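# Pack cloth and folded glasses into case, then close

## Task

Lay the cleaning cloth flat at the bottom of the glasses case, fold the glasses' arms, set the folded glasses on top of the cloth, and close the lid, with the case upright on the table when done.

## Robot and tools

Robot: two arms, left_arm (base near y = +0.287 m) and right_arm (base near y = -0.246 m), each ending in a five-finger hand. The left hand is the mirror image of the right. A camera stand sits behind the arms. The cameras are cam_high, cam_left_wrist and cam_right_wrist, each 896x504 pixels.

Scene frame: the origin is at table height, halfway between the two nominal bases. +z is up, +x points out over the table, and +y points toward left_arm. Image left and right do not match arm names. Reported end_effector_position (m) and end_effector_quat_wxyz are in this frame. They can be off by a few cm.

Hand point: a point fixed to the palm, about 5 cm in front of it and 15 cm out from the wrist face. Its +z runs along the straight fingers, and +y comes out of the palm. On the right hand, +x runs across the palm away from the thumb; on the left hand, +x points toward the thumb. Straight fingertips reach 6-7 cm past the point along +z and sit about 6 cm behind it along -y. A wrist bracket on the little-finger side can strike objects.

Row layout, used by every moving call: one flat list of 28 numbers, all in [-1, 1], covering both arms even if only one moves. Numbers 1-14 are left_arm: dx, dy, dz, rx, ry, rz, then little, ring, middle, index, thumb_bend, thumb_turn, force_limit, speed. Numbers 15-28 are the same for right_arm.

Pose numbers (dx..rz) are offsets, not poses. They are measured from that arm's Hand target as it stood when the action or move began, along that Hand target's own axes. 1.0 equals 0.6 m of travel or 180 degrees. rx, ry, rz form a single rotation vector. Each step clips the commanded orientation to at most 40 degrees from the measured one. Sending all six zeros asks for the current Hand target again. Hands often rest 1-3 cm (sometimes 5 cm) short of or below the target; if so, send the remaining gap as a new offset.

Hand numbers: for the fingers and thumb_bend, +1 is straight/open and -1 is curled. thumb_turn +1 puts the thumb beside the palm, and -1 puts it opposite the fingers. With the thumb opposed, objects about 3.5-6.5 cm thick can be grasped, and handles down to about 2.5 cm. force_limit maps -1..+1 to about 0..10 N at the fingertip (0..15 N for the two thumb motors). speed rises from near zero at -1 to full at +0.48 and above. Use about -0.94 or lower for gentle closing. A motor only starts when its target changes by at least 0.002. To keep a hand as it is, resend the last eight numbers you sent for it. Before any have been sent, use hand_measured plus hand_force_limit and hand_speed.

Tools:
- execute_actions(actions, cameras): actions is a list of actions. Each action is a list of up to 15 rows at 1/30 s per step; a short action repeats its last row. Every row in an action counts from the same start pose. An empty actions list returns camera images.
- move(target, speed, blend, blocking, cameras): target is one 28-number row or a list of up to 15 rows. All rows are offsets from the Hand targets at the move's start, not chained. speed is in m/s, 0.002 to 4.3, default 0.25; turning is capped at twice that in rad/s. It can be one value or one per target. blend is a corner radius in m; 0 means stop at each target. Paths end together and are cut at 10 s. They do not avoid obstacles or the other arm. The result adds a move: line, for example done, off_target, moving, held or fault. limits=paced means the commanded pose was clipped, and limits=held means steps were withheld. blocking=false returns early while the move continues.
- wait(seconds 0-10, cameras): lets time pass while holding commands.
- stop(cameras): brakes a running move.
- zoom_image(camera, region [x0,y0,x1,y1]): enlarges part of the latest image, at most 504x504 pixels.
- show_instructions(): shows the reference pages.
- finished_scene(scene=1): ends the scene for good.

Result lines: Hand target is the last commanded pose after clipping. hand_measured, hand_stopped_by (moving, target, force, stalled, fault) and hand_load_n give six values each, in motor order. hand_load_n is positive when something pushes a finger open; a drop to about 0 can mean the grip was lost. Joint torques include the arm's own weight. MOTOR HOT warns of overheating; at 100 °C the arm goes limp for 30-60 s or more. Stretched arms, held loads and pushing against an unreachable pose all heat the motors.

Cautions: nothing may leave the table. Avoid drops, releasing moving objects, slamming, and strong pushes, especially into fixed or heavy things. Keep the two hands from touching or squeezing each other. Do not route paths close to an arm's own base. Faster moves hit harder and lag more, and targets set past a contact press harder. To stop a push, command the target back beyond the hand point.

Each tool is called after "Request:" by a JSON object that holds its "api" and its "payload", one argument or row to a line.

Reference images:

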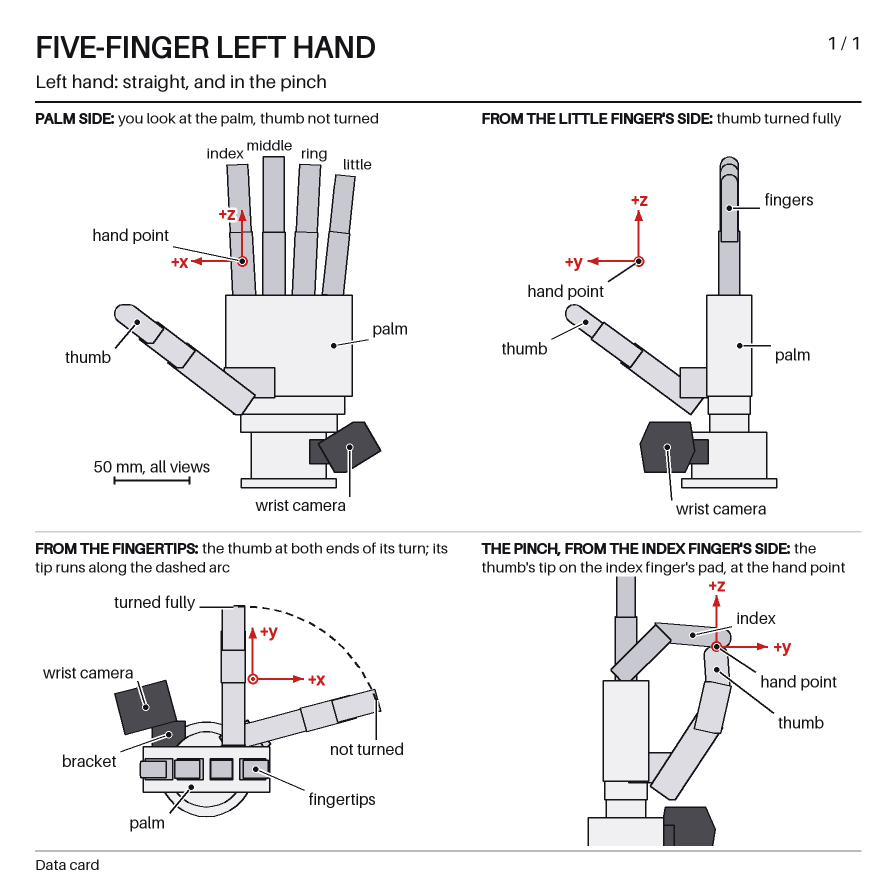

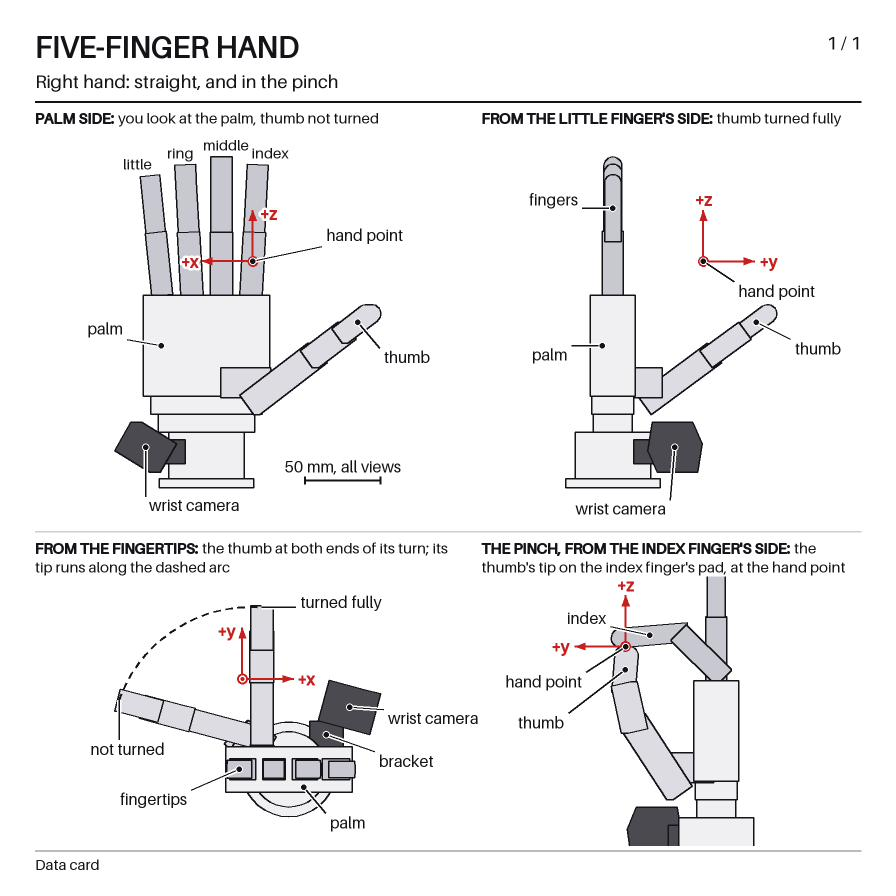

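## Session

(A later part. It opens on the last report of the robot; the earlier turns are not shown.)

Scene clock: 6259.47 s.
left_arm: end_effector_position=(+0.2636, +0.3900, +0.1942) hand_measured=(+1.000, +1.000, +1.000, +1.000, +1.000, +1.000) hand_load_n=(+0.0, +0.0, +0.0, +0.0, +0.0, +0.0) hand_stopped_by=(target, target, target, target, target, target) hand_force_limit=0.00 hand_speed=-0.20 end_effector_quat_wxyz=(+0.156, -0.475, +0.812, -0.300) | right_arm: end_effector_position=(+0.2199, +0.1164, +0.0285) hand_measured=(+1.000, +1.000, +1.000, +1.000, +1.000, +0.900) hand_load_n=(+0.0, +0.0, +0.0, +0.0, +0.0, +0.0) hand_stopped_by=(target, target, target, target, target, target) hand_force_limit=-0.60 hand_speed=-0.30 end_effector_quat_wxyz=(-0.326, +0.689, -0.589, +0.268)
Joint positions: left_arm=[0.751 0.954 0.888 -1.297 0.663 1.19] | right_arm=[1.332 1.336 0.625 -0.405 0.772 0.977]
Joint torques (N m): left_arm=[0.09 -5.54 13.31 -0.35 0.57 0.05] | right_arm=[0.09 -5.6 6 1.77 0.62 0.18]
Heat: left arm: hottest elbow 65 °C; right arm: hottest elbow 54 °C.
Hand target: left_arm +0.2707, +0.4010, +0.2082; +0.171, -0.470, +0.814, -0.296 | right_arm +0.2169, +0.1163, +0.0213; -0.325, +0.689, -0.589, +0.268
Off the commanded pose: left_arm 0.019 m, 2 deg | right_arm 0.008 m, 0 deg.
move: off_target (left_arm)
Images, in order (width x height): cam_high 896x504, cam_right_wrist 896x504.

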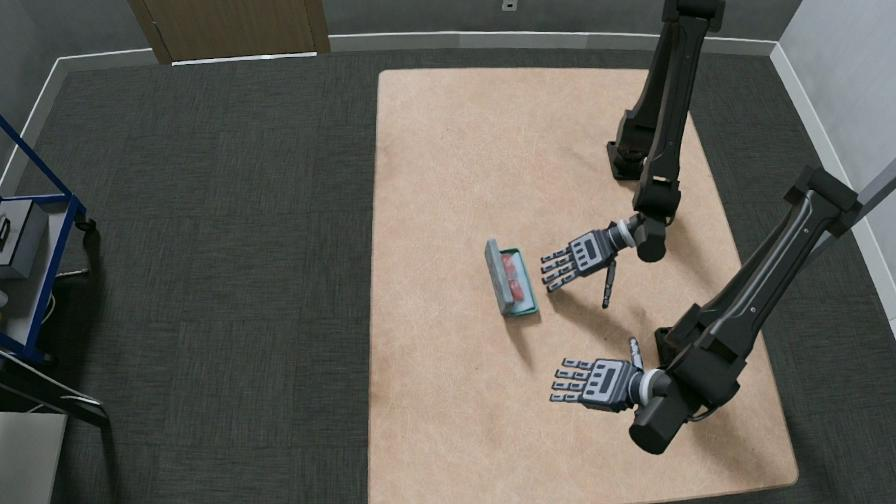

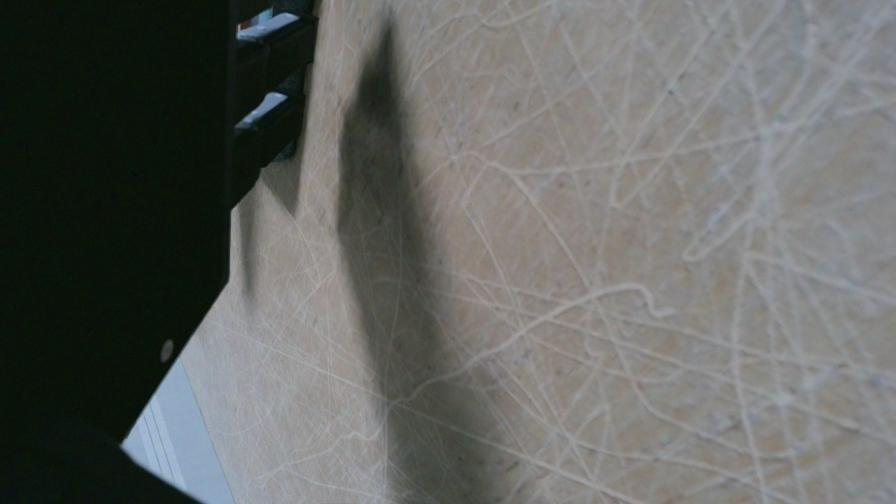

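Request:
{"api": "move", "payload": {
  "target": [
    [0,0,0,0,0,0,1,1,1,1,1,1,0,-0.2,0,-0.0166,0.04053,0,0,0,1,1,1,1,1,0.9,-0.6,-0.3]
  ],
  "speed": 0.04,
  "cameras": ["cam_high","cam_right_wrist"]
}}

Request:
{"api": "zoom_image", "payload": {
  "camera": "cam_high",
  "region": [450, 220, 600, 340]
}}

Scene clock: 6304.47 s.
left_arm: end_effector_position=(+0.2636, +0.3900, +0.1942) hand_measured=(+1.000, +1.000, +1.000, +1.000, +1.000, +1.000) hand_load_n=(+0.0, +0.0, +0.0, +0.0, +0.0, +0.0) hand_stopped_by=(target, target, target, target, target, target) hand_force_limit=0.00 hand_speed=-0.20 end_effector_quat_wxyz=(+0.156, -0.475, +0.812, -0.300) | right_arm: end_effector_position=(+0.2391, +0.1221, +0.0196) hand_measured=(+1.000, +1.000, +1.000, +1.000, +1.000, +0.900) hand_load_n=(+0.0, +0.0, +0.0, +0.0, +0.0, +0.0) hand_stopped_by=(target, target, target, target, target, target) hand_force_limit=-0.60 hand_speed=-0.30 end_effector_quat_wxyz=(-0.330, +0.687, -0.591, +0.265)
Joint positions: left_arm=[0.751 0.954 0.888 -1.297 0.663 1.19] | right_arm=[1.279 1.378 0.625 -0.31 0.745 0.916]
Joint torques (N m): left_arm=[0.15 -5.77 13.35 -0.34 0.56 0.06] | right_arm=[-1.08 -5.83 6.34 1.85 0.38 -0.02]
Heat: left arm: hottest elbow 65 °C; right arm: hottest elbow 53 °C.
Hand target: left_arm +0.2707, +0.4010, +0.2082; +0.171, -0.470, +0.814, -0.296 | right_arm +0.2415, +0.1205, +0.0133; -0.326, +0.689, -0.589, +0.268
Off the commanded pose: left_arm 0.019 m, 2 deg | right_arm 0.007 m, 1 deg.
move: off_target (left_arm)
Images, in order (width x height): cam_high 896x504, cam_right_wrist 896x504.

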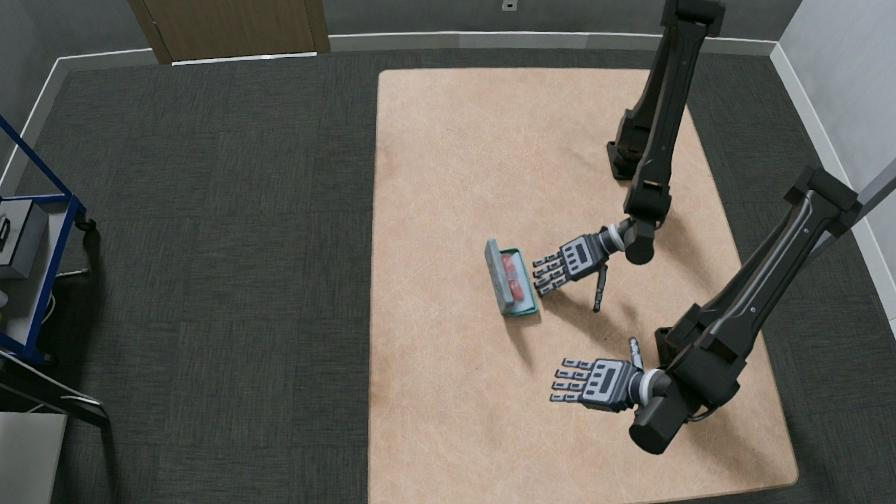

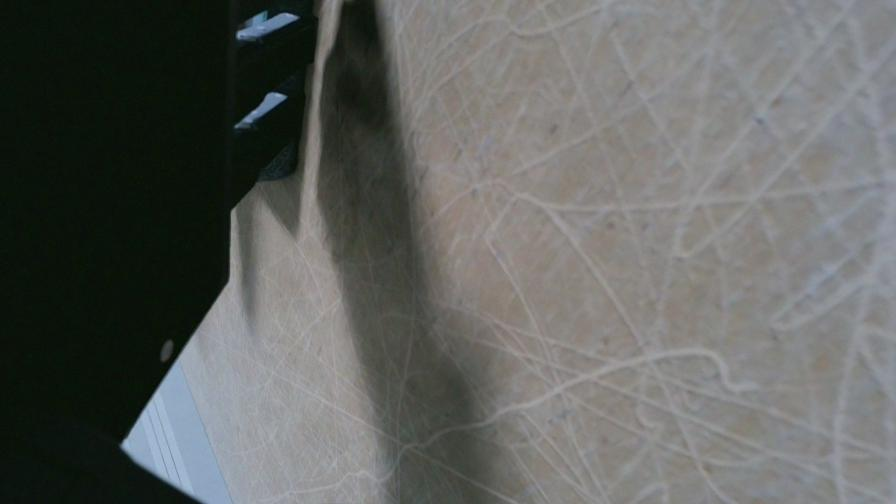

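Scaled by 3.360 from the camera's 896x504 image, which has a finer 1280x720 frame.

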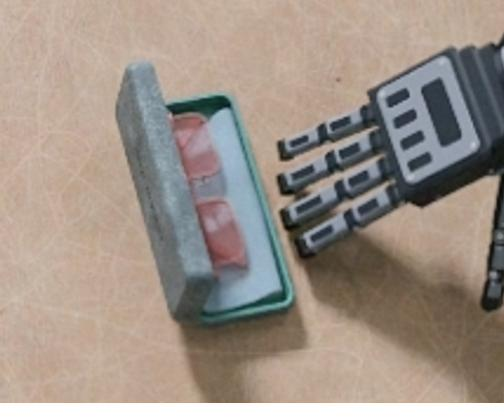

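Request:
{"api": "move", "payload": {
  "target": [
    [0,0,0,0,0,0,1,1,1,1,1,1,0,-0.2,0,-0.01072,0.01277,0,0,0,1,1,1,1,1,0.9,-0.6,-0.3]
  ],
  "speed": 0.02,
  "cameras": ["cam_high"]
}}

Request:
{"api": "zoom_image", "payload": {
  "camera": "cam_high",
  "region": [450, 220, 600, 340]
}}

Scene clock: 6322.73 s.
left_arm: end_effector_position=(+0.2636, +0.3900, +0.1942) hand_measured=(+1.000, +1.000, +1.000, +1.000, +1.000, +1.000) hand_load_n=(+0.0, -0.5, +0.0, +0.0, +0.0, +0.0) hand_stopped_by=(target, target, target, target, target, target) hand_force_limit=0.00 hand_speed=-0.20 end_effector_quat_wxyz=(+0.156, -0.475, +0.812, -0.300) | right_arm: end_effector_position=(+0.2472, +0.1202, +0.0165) hand_measured=(+1.000, +1.000, +1.000, +1.000, +1.000, +0.900) hand_load_n=(+0.0, +0.0, +0.0, +0.5, +0.0, +0.0) hand_stopped_by=(target, target, target, target, target, target) hand_force_limit=-0.60 hand_speed=-0.30 end_effector_quat_wxyz=(-0.327, +0.689, -0.590, +0.266)
Joint positions: left_arm=[0.751 0.954 0.888 -1.297 0.663 1.19] | right_arm=[1.254 1.388 0.625 -0.287 0.732 0.885]
Joint torques (N m): left_arm=[0.21 -5.83 13.33 -0.36 0.55 0.04] | right_arm=[-1.08 -6.01 6.87 1.91 0.37 -0.05]
Heat: left arm: hottest elbow 65 °C; right arm: hottest elbow 53 °C.
Hand target: left_arm +0.2707, +0.4010, +0.2082; +0.171, -0.470, +0.814, -0.296 | right_arm +0.2514, +0.1222, +0.0132; -0.326, +0.689, -0.589, +0.268
Off the commanded pose: left_arm 0.019 m, 2 deg | right_arm 0.006 m, 0 deg.
move: off_target (left_arm)
Images, in order (width x height): cam_high 896x504.

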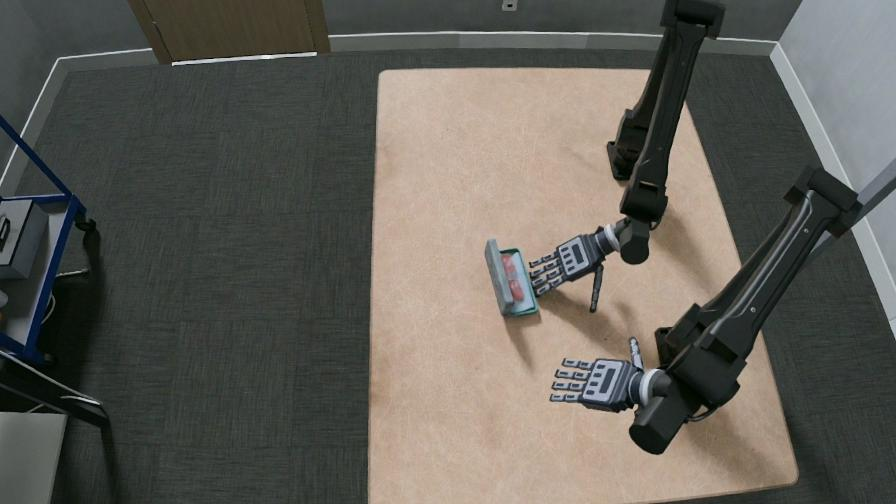

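Scaled by 3.360 from the camera's 896x504 image, which has a finer 1280x720 frame.

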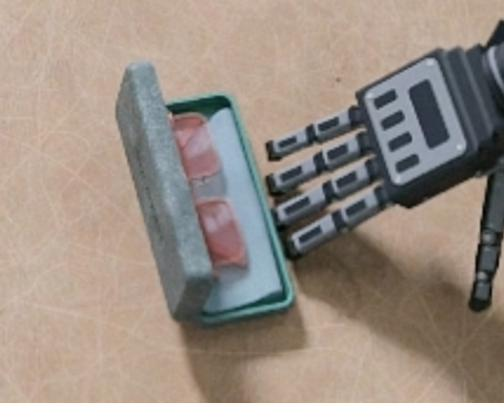

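Request:
{"api": "move", "payload": {
  "target": [
    [0.26618,-0.33868,0.25852,0.1937,-0.0474,-0.0303,0,0,0,0,1,1,0,-0.2,0,0,0,0,0,0,1,1,1,1,1,0.9,-0.6,-0.3]
  ],
  "speed": 0.15,
  "cameras": ["cam_high","cam_left_wrist"]
}}

Request:
{"api": "zoom_image", "payload": {
  "camera": "cam_high",
  "region": [450, 220, 600, 340]
}}

Scene clock: 6410.07 s.
left_arm: end_effector_position=(+0.4113, +0.1407, +0.2206) hand_measured=(+0.000, +0.000, +0.000, +0.000, +1.000, +1.000) hand_load_n=(+0.0, +0.0, +0.0, +0.0, +0.0, +0.0) hand_stopped_by=(target, target, target, target, target, target) hand_force_limit=0.00 hand_speed=-0.20 end_effector_quat_wxyz=(+0.353, -0.455, +0.652, -0.493) | right_arm: end_effector_position=(+0.2472, +0.1201, +0.0165) hand_measured=(+1.000, +1.000, +1.000, +1.000, +1.000, +0.900) hand_load_n=(+0.0, +0.0, +0.0, +0.0, +0.0, +0.0) hand_stopped_by=(target, target, target, target, target, target) hand_force_limit=-0.60 hand_speed=-0.30 end_effector_quat_wxyz=(-0.326, +0.689, -0.590, +0.266)
Joint positions: left_arm=[-0.254 0.77 0.524 -0.022 0.082 0.034] | right_arm=[1.254 1.388 0.625 -0.287 0.732 0.884]
Joint torques (N m): left_arm=[-1.49 -4.25 10.58 1.58 -0.03 -0.24] | right_arm=[-1.14 -6.01 6.89 1.94 0.37 -0.03]
Heat: left arm: hottest elbow 65 °C; right arm: hottest elbow 53 °C.
Hand target: left_arm +0.4121, +0.1350, +0.2202; +0.348, -0.456, +0.650, -0.499 | right_arm +0.2514, +0.1222, +0.0132; -0.325, +0.689, -0.589, +0.268
Off the commanded pose: left_arm 0.006 m, 1 deg | right_arm 0.006 m, 0 deg.
move: done
Images, in order (width x height): cam_high 896x504, cam_left_wrist 896x504.

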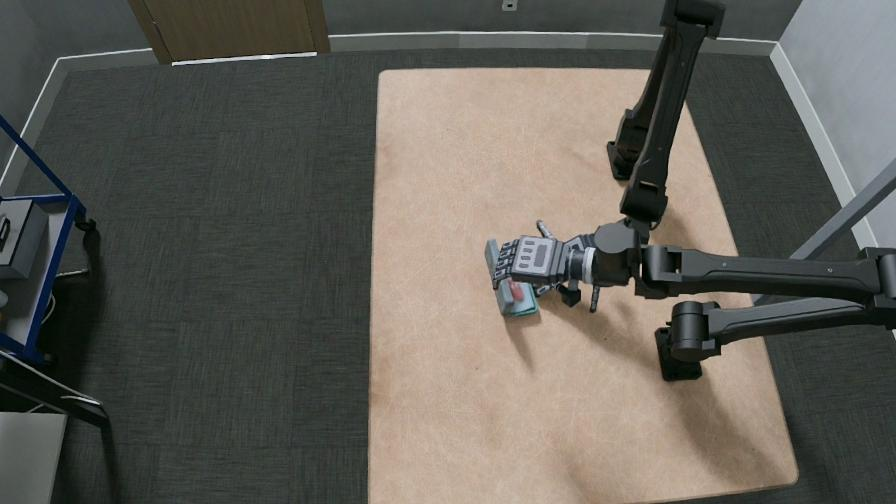

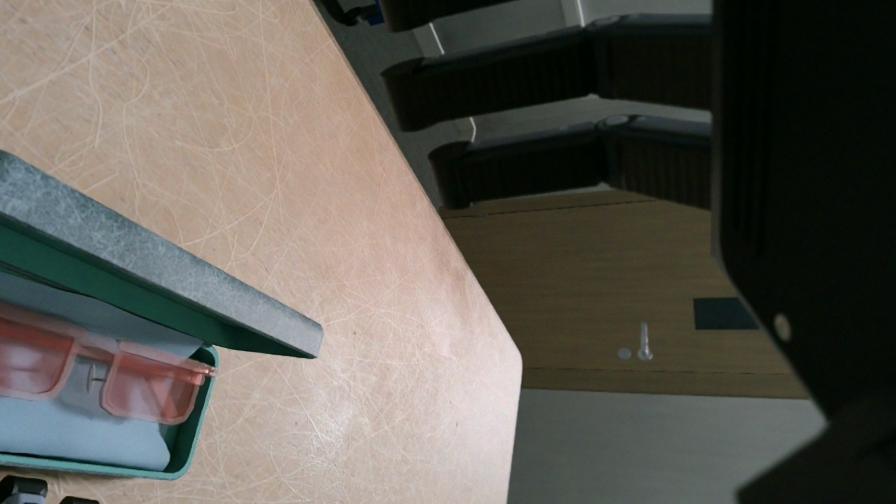

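Scaled by 3.360 from the camera's 896x504 image, which has a finer 1280x720 frame.

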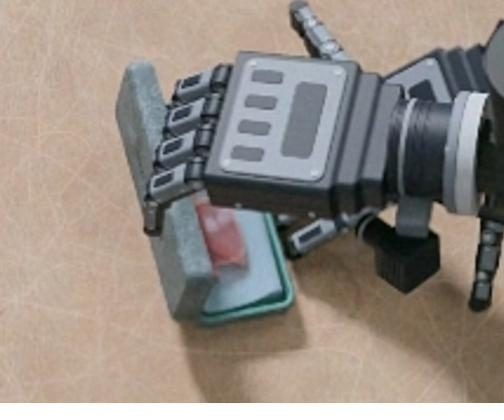

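Request:
{"api": "zoom_image", "payload": {
  "camera": "cam_left_wrist",
  "region": [0, 130, 350, 504]
}}

Scaled by 1.348 from the camera's 896x504 image, which has a finer 1280x720 frame.

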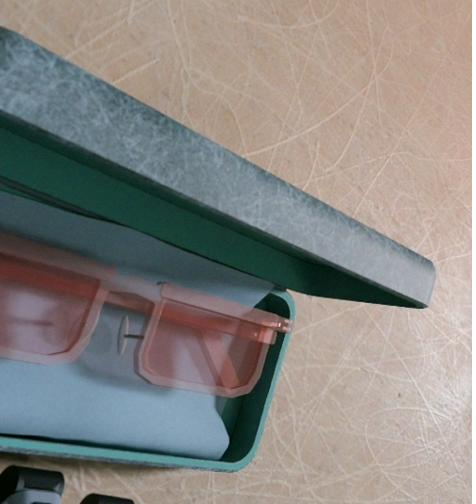

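Request:
{"api": "move", "payload": {
  "target": [
    [0.00683,0.02792,0.089,0,0,0,0,0,0,0,1,1,0,-0.2,0,0,0,0,0,0,1,1,1,1,1,0.9,-0.6,-0.3]
  ],
  "speed": 0.1,
  "cameras": ["cam_high","cam_left_wrist"]
}}

Request:
{"api": "zoom_image", "payload": {
  "camera": "cam_high",
  "region": [450, 220, 600, 340]
}}

Scene clock: 6569.30 s.
left_arm: end_effector_position=(+0.4491, +0.1229, +0.1793) hand_measured=(+0.000, +0.000, +0.000, +0.000, +1.000, +1.000) hand_load_n=(+0.0, +0.0, +0.0, +0.0, +0.0, +0.0) hand_stopped_by=(target, target, target, target, target, target) hand_force_limit=0.00 hand_speed=-0.20 end_effector_quat_wxyz=(+0.348, -0.459, +0.656, -0.487) | right_arm: end_effector_position=(+0.2472, +0.1201, +0.0165) hand_measured=(+1.000, +1.000, +1.000, +1.000, +1.000, +0.900) hand_load_n=(+0.0, +0.0, +0.0, +0.0, +0.0, +0.0) hand_stopped_by=(target, target, target, target, target, target) hand_force_limit=-0.60 hand_speed=-0.30 end_effector_quat_wxyz=(-0.326, +0.689, -0.590, +0.266)
Joint positions: left_arm=[-0.282 0.987 0.524 0.175 0.055 0.026] | right_arm=[1.254 1.388 0.625 -0.287 0.732 0.884]
Joint torques (N m): left_arm=[-1.67 -6.89 11.52 1.55 -0.06 -0.24] | right_arm=[-1.2 -6.07 6.89 1.94 0.37 -0.03]
Heat: left arm: hottest elbow 60 °C; right arm: hottest elbow 53 °C.
Hand target: left_arm +0.4551, +0.1151, +0.1902; +0.349, -0.456, +0.650, -0.499 | right_arm +0.2514, +0.1222, +0.0132; -0.325, +0.689, -0.589, +0.268
Off the commanded pose: left_arm 0.015 m, 2 deg | right_arm 0.006 m, 0 deg.
move: off_target (left_arm)
Images, in order (width x height): cam_high 896x504, cam_left_wrist 896x504.

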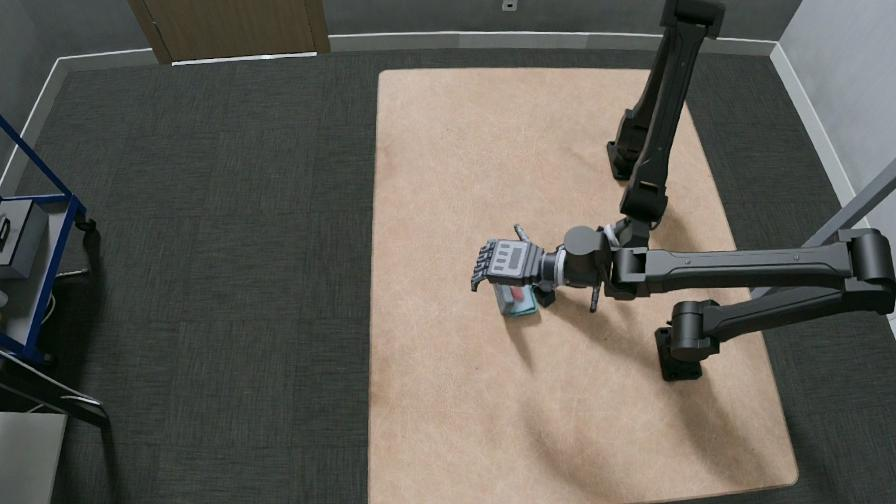

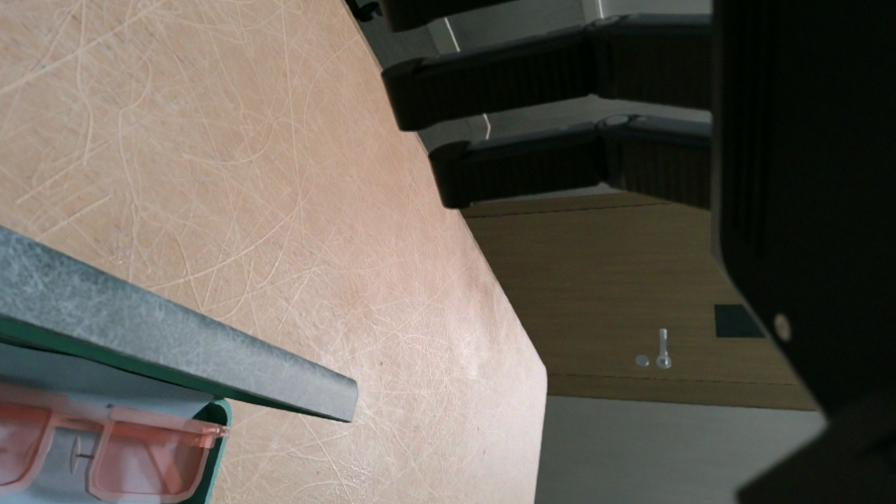

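Scaled by 3.360 from the camera's 896x504 image, which has a finer 1280x720 frame.

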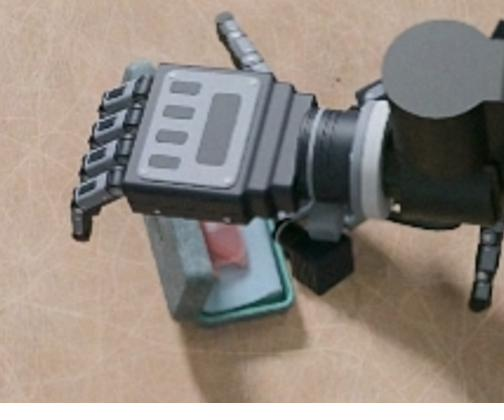

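Request:
{"api": "move", "payload": {
  "target": [
    [0,0.07244,0.01941,0,0,0,0,0,0,0,1,1,0,-0.2,0,0,0,0,0,0,1,1,1,1,1,0.9,-0.6,-0.3]
  ],
  "speed": 0.06,
  "cameras": ["cam_high","cam_left_wrist"]
}}

Request:
{"api": "zoom_image", "payload": {
  "camera": "cam_high",
  "region": [450, 220, 600, 340]
}}

Scene clock: 6632.63 s.
left_arm: end_effector_position=(+0.4553, +0.1211, +0.1465) hand_measured=(+0.000, +0.000, +0.000, +0.000, +1.000, +1.000) hand_load_n=(+0.0, +0.0, +0.0, +0.0, +0.0, -0.5) hand_stopped_by=(target, target, target, target, target, target) hand_force_limit=0.00 hand_speed=-0.20 end_effector_quat_wxyz=(+0.353, -0.455, +0.651, -0.494) | right_arm: end_effector_position=(+0.2472, +0.1201, +0.0165) hand_measured=(+1.000, +1.000, +1.000, +1.000, +1.000, +0.900) hand_load_n=(+0.0, +0.0, +0.0, +0.0, +0.0, -0.5) hand_stopped_by=(target, target, target, target, target, target) hand_force_limit=-0.60 hand_speed=-0.30 end_effector_quat_wxyz=(-0.326, +0.689, -0.590, +0.266)
Joint positions: left_arm=[-0.282 1.081 0.464 0.351 0.054 0.026] | right_arm=[1.254 1.388 0.625 -0.287 0.732 0.884]
Joint torques (N m): left_arm=[-1.67 -7.82 9.14 1.54 -0.07 -0.24] | right_arm=[-1.03 -6.01 6.87 1.96 0.37 -0.03]
Heat: left arm: hottest elbow 61 °C; right arm: hottest elbow 53 °C.
Hand target: left_arm +0.4550, +0.1151, +0.1451; +0.349, -0.456, +0.650, -0.499 | right_arm +0.2514, +0.1222, +0.0132; -0.325, +0.689, -0.589, +0.268
Off the commanded pose: left_arm 0.006 m, 1 deg | right_arm 0.006 m, 0 deg.
move: done
Images, in order (width x height): cam_high 896x504, cam_left_wrist 896x504.

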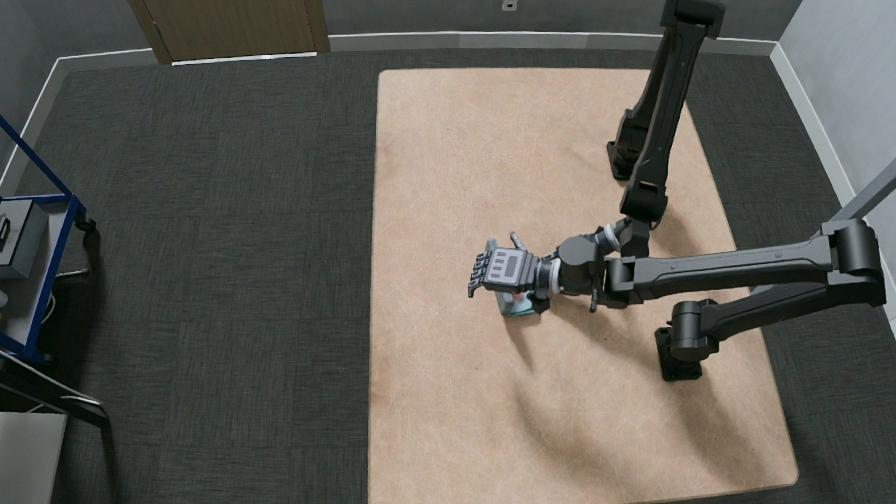

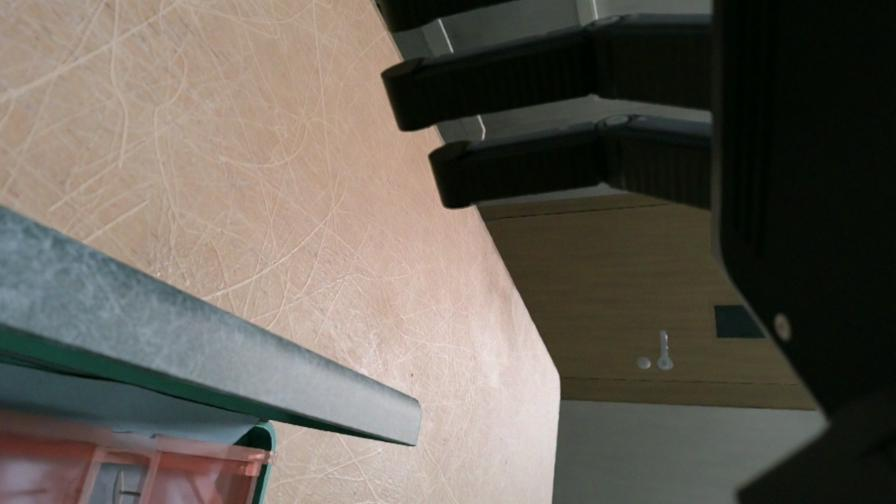

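Scaled by 3.360 from the camera's 896x504 image, which has a finer 1280x720 frame.

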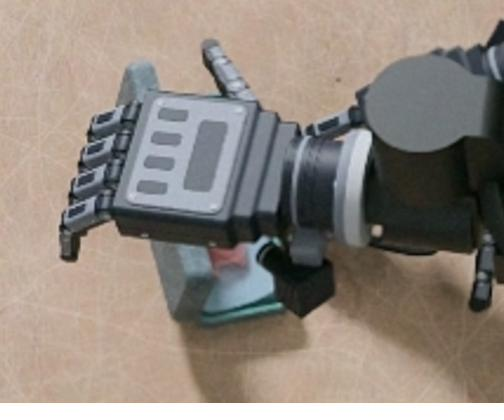

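Request:
{"api": "move", "payload": {
  "target": [
    [0,0.07244,0.01941,0,0,0,0,0,0,0,1,1,0,-0.2,0,0,0,0,0,0,1,1,1,1,1,0.9,-0.6,-0.3]
  ],
  "speed": 0.06,
  "cameras": ["cam_high","cam_left_wrist"]
}}

Request:
{"api": "zoom_image", "payload": {
  "camera": "cam_high",
  "region": [450, 220, 600, 340]
}}

Scene clock: 6664.67 s.
left_arm: end_effector_position=(+0.4559, +0.1209, +0.1019) hand_measured=(+0.000, +0.000, +0.000, +0.000, +1.000, +1.000) hand_load_n=(+0.0, +0.0, +0.0, +0.0, +0.0, +0.0) hand_stopped_by=(target, target, target, target, target, target) hand_force_limit=0.00 hand_speed=-0.20 end_effector_quat_wxyz=(+0.354, -0.455, +0.651, -0.494) | right_arm: end_effector_position=(+0.2472, +0.1201, +0.0165) hand_measured=(+1.000, +1.000, +1.000, +1.000, +1.000, +0.900) hand_load_n=(+0.0, +0.0, +0.0, +0.0, +0.0, -0.5) hand_stopped_by=(target, target, target, target, target, target) hand_force_limit=-0.60 hand_speed=-0.30 end_effector_quat_wxyz=(-0.326, +0.689, -0.590, +0.266)
Joint positions: left_arm=[-0.282 1.217 0.4 0.552 0.054 0.026] | right_arm=[1.254 1.388 0.625 -0.287 0.732 0.884]
Joint torques (N m): left_arm=[-1.85 -8.18 7.9 1.61 -0.06 -0.21] | right_arm=[-1.14 -6.01 6.87 1.94 0.37 -0.03]
Heat: left arm: hottest elbow 59 °C; right arm: hottest elbow 52 °C.
Hand target: left_arm +0.4550, +0.1151, +0.1001; +0.349, -0.456, +0.650, -0.499 | right_arm +0.2514, +0.1222, +0.0132; -0.325, +0.689, -0.589, +0.268
Off the commanded pose: left_arm 0.006 m, 1 deg | right_arm 0.006 m, 0 deg.
move: done
Images, in order (width x height): cam_high 896x504, cam_left_wrist 896x504.

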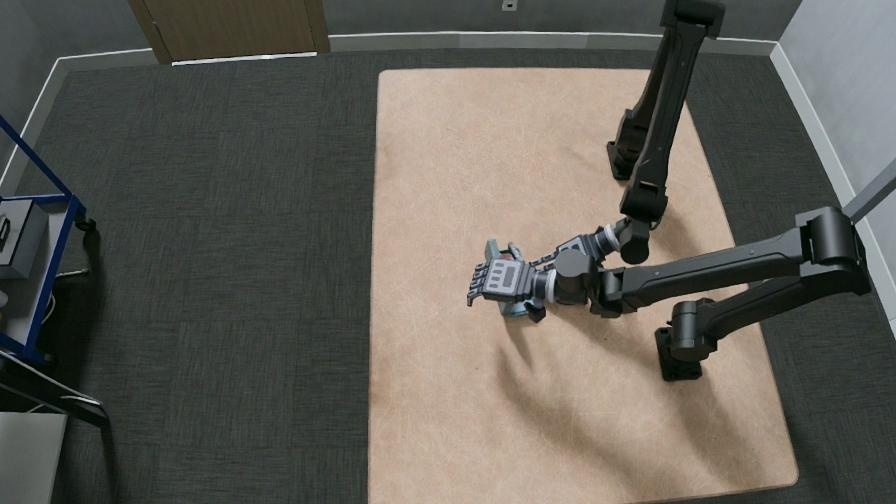

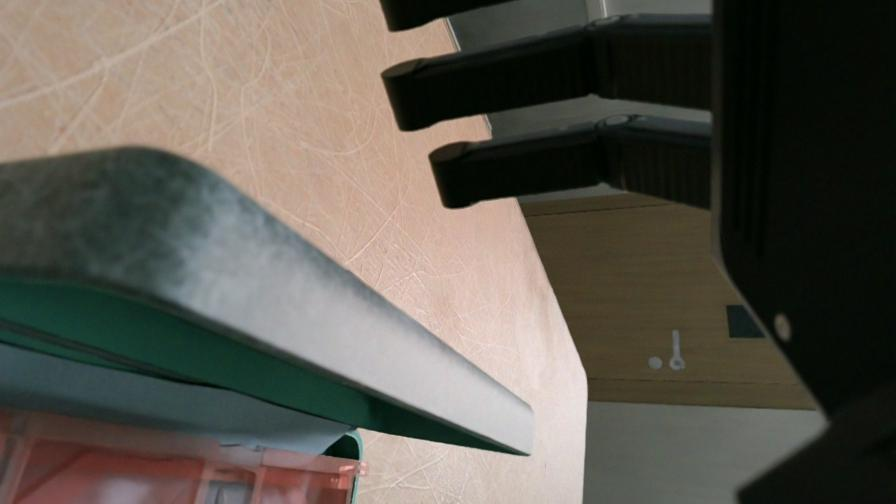

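Scaled by 3.360 from the camera's 896x504 image, which has a finer 1280x720 frame.

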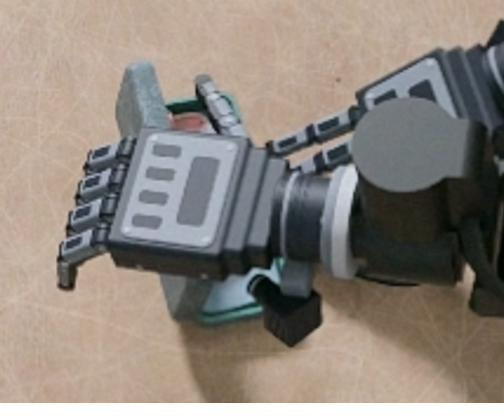

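Request:
{"api": "move", "payload": {
  "target": [
    [0.0164,0.02038,-0.02453,0,0,0,0,0,0,0,1,1,0,-0.2,0,0,0,0,0,0,1,1,1,1,1,0.9,-0.6,-0.3]
  ],
  "speed": 0.03,
  "cameras": ["cam_high","cam_left_wrist"]
}}

Request:
{"api": "zoom_image", "payload": {
  "camera": "cam_high",
  "region": [450, 220, 600, 340]
}}

Scene clock: 6689.20 s.
left_arm: end_effector_position=(+0.4362, +0.1174, +0.0861) hand_measured=(+0.000, +0.000, +0.000, +0.000, +1.000, +1.000) hand_load_n=(+0.0, +0.0, +0.0, +0.0, +0.0, +0.0) hand_stopped_by=(target, target, target, target, target, target) hand_force_limit=0.00 hand_speed=-0.20 end_effector_quat_wxyz=(+0.349, -0.458, +0.656, -0.488) | right_arm: end_effector_position=(+0.2472, +0.1201, +0.0165) hand_measured=(+1.000, +1.000, +1.000, +1.000, +1.000, +0.900) hand_load_n=(-0.5, +0.0, +0.0, +0.0, +0.0, +0.0) hand_stopped_by=(target, target, target, target, target, target) hand_force_limit=-0.60 hand_speed=-0.30 end_effector_quat_wxyz=(-0.326, +0.689, -0.590, +0.266)
Joint positions: left_arm=[-0.315 1.208 0.348 0.576 0.023 0.018] | right_arm=[1.254 1.388 0.625 -0.287 0.732 0.884]
Joint torques (N m): left_arm=[-1.26 -9.58 7.54 1.44 -0.06 -0.19] | right_arm=[-1.08 -6.01 6.87 1.94 0.37 -0.03]
Heat: left arm: hottest elbow 59 °C; right arm: hottest elbow 52 °C.
Hand target: left_arm +0.4353, +0.1117, +0.0921; +0.349, -0.456, +0.650, -0.499 | right_arm +0.2514, +0.1222, +0.0132; -0.325, +0.689, -0.589, +0.268
Off the commanded pose: left_arm 0.008 m, 1 deg | right_arm 0.006 m, 0 deg.
move: done
Images, in order (width x height): cam_high 896x504, cam_left_wrist 896x504.

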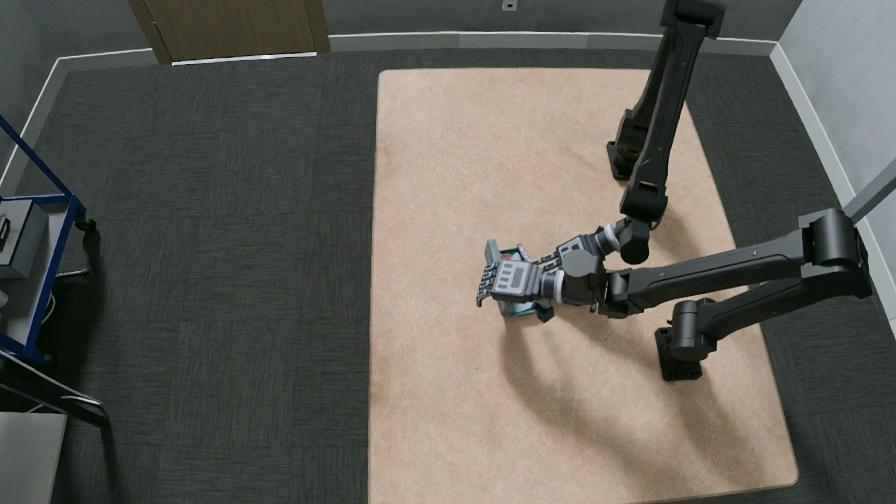

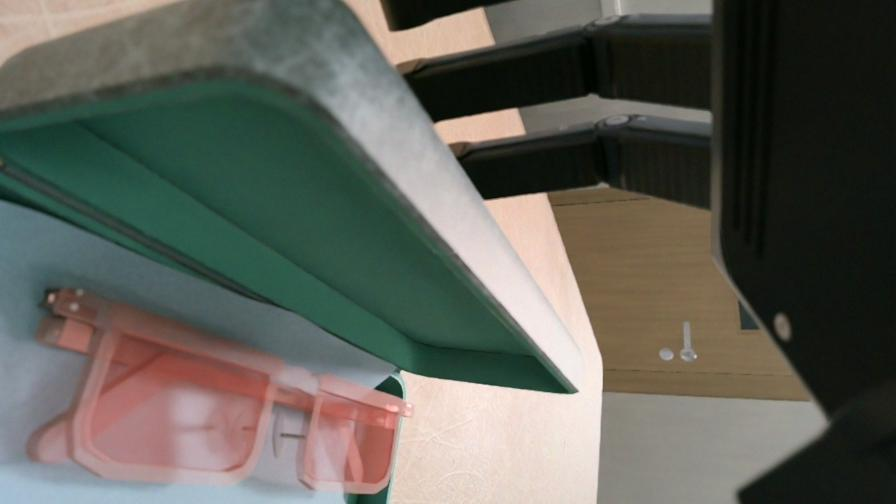

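Scaled by 3.360 from the camera's 896x504 image, which has a finer 1280x720 frame.

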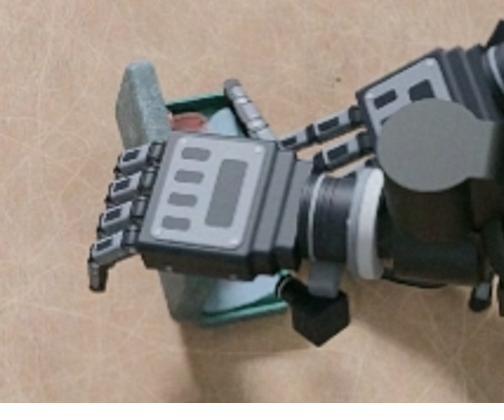

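Request:
{"api": "move", "payload": {
  "target": [
    [0.0164,-0.00538,-0.03143,0,0,0,0,0,0,0,1,1,0,-0.2,0,0,0,0,0,0,1,1,1,1,1,0.9,-0.6,-0.3]
  ],
  "speed": 0.02,
  "cameras": ["cam_high","cam_left_wrist"]
}}

Request:
{"api": "zoom_image", "payload": {
  "camera": "cam_high",
  "region": [450, 220, 600, 340]
}}

Scene clock: 6701.93 s.
left_arm: end_effector_position=(+0.4216, +0.1143, +0.1019) hand_measured=(+0.000, +0.000, +0.000, +0.000, +1.000, +1.000) hand_load_n=(+0.0, +0.0, +0.0, +1.0, +0.0, +0.0) hand_stopped_by=(target, target, target, target, target, target) hand_force_limit=0.00 hand_speed=-0.20 end_effector_quat_wxyz=(+0.358, -0.454, +0.648, -0.496) | right_arm: end_effector_position=(+0.2471, +0.1202, +0.0165) hand_measured=(+1.000, +1.000, +1.000, +1.000, +1.000, +0.900) hand_load_n=(+0.0, +0.0, +0.0, +0.0, +0.0, +0.0) hand_stopped_by=(target, target, target, target, target, target) hand_force_limit=-0.60 hand_speed=-0.30 end_effector_quat_wxyz=(-0.326, +0.689, -0.590, +0.266)
Joint positions: left_arm=[-0.349 1.113 0.32 0.538 -0.016 0.01] | right_arm=[1.254 1.388 0.625 -0.287 0.732 0.884]
Joint torques (N m): left_arm=[-2.26 -8.29 7.75 0.77 0.02 -0.24] | right_arm=[-1.26 -6.07 6.87 1.94 0.39 -0.03]
Heat: left arm: hottest elbow 59 °C; right arm: hottest elbow 52 °C.
Hand target: left_arm +0.4157, +0.1084, +0.1003; +0.349, -0.456, +0.650, -0.499 | right_arm +0.2513, +0.1222, +0.0132; -0.325, +0.689, -0.589, +0.268
Off the commanded pose: left_arm 0.009 m, 1 deg | right_arm 0.006 m, 0 deg.
move: done
Images, in order (width x height): cam_high 896x504, cam_left_wrist 896x504.

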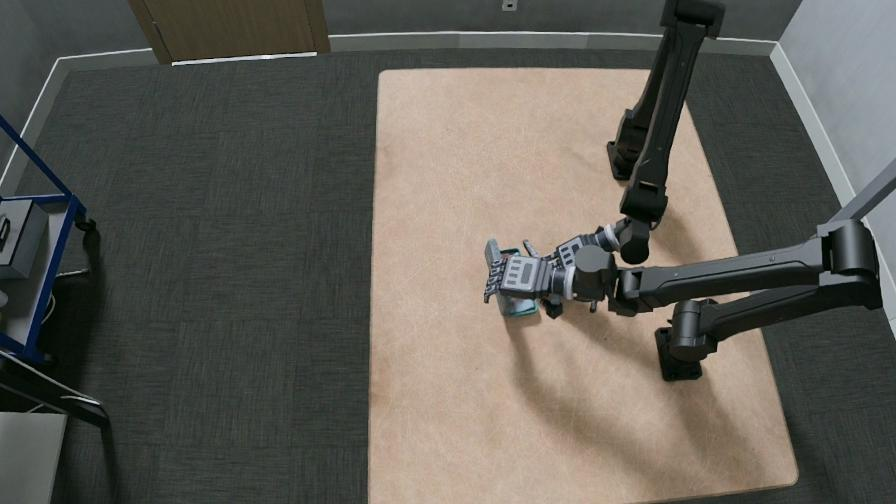

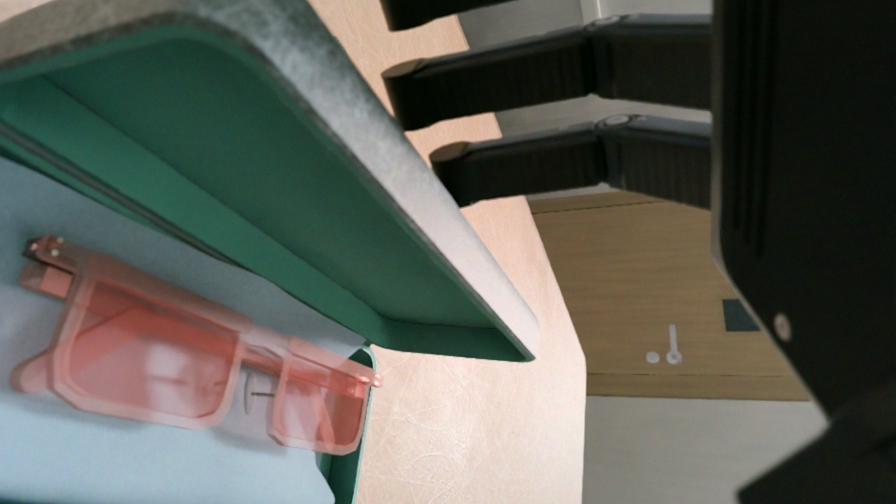

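Scaled by 3.360 from the camera's 896x504 image, which has a finer 1280x720 frame.

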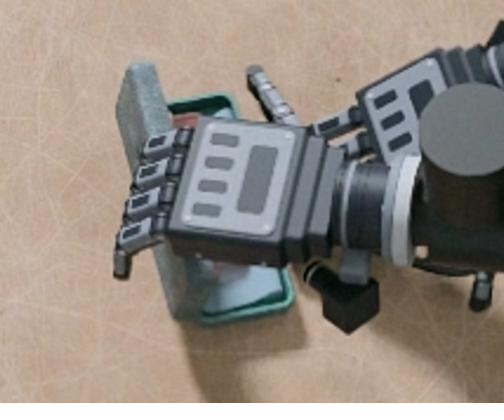

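Request:
{"api": "move", "payload": {
  "target": [
    [0.01235,0.00563,-0.021,0,0,0,0,0,0,0,1,1,0,-0.2,0,0,0,0,0,0,1,1,1,1,1,0.9,-0.6,-0.3]
  ],
  "speed": 0.02,
  "cameras": ["cam_high","cam_left_wrist"]
}}

Request:
{"api": "zoom_image", "payload": {
  "camera": "cam_high",
  "region": [450, 220, 600, 340]
}}

Scene clock: 6711.80 s.
left_arm: end_effector_position=(+0.4086, +0.1119, +0.1048) hand_measured=(+0.000, +0.000, +0.000, +0.000, +1.000, +1.000) hand_load_n=(+0.0, +0.0, +0.0, +1.5, +0.0, +0.0) hand_stopped_by=(target, target, target, target, target, target) hand_force_limit=0.00 hand_speed=-0.20 end_effector_quat_wxyz=(+0.361, -0.454, +0.645, -0.497) | right_arm: end_effector_position=(+0.2471, +0.1202, +0.0165) hand_measured=(+1.000, +1.000, +1.000, +1.000, +1.000, +0.900) hand_load_n=(+0.0, +0.0, -0.5, +0.0, +0.0, -0.5) hand_stopped_by=(target, target, target, target, target, target) hand_force_limit=-0.60 hand_speed=-0.30 end_effector_quat_wxyz=(-0.326, +0.689, -0.590, +0.266)
Joint positions: left_arm=[-0.379 1.06 0.295 0.518 -0.048 0.003] | right_arm=[1.254 1.388 0.625 -0.287 0.731 0.884]
Joint torques (N m): left_arm=[-2.02 -7.47 7.65 0.5 0.08 -0.22] | right_arm=[-1.08 -6.07 6.86 1.95 0.4 -0.04]
Heat: left arm: hottest elbow 59 °C; right arm: hottest elbow 52 °C.
Hand target: left_arm +0.4009, +0.1060, +0.1002; +0.349, -0.456, +0.650, -0.499 | right_arm +0.2514, +0.1221, +0.0132; -0.325, +0.689, -0.589, +0.268
Off the commanded pose: left_arm 0.011 m, 2 deg | right_arm 0.006 m, 0 deg.
move: off_target (left_arm)
Images, in order (width x height): cam_high 896x504, cam_left_wrist 896x504.

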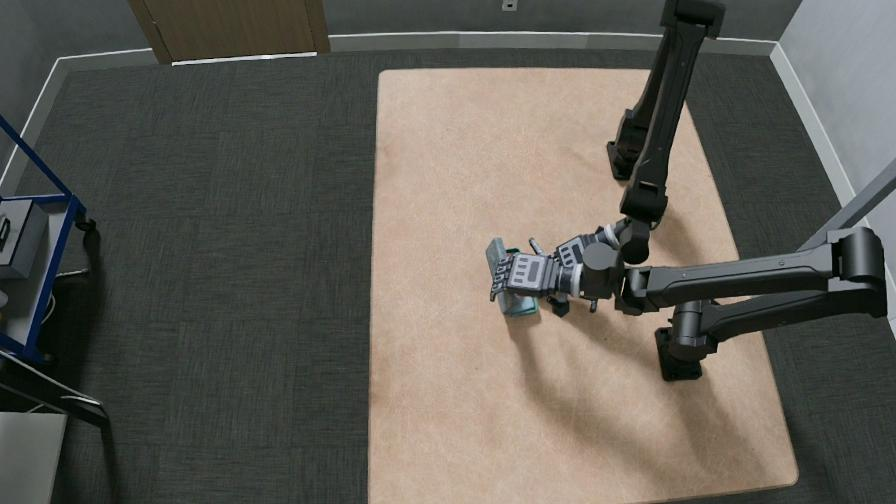

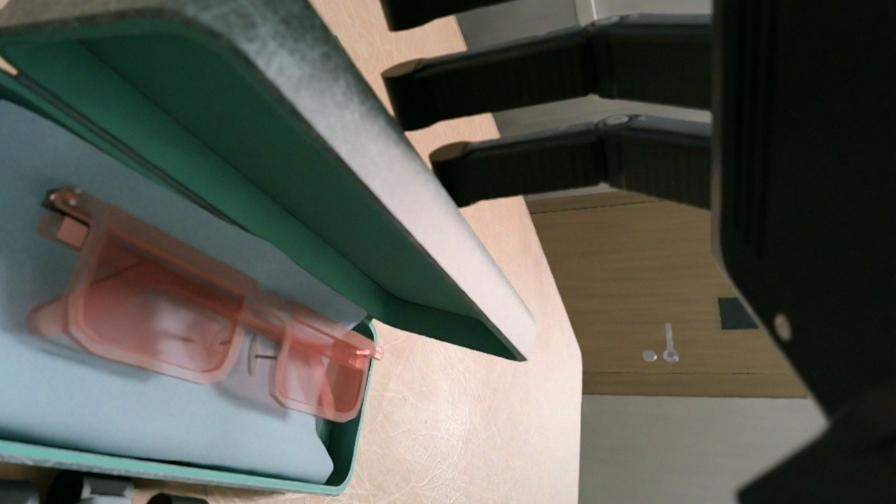

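Scaled by 3.360 from the camera's 896x504 image, which has a finer 1280x720 frame.

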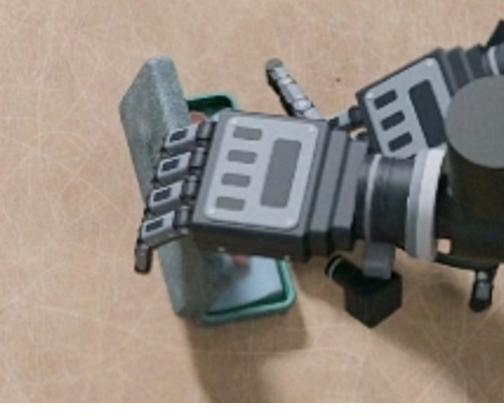

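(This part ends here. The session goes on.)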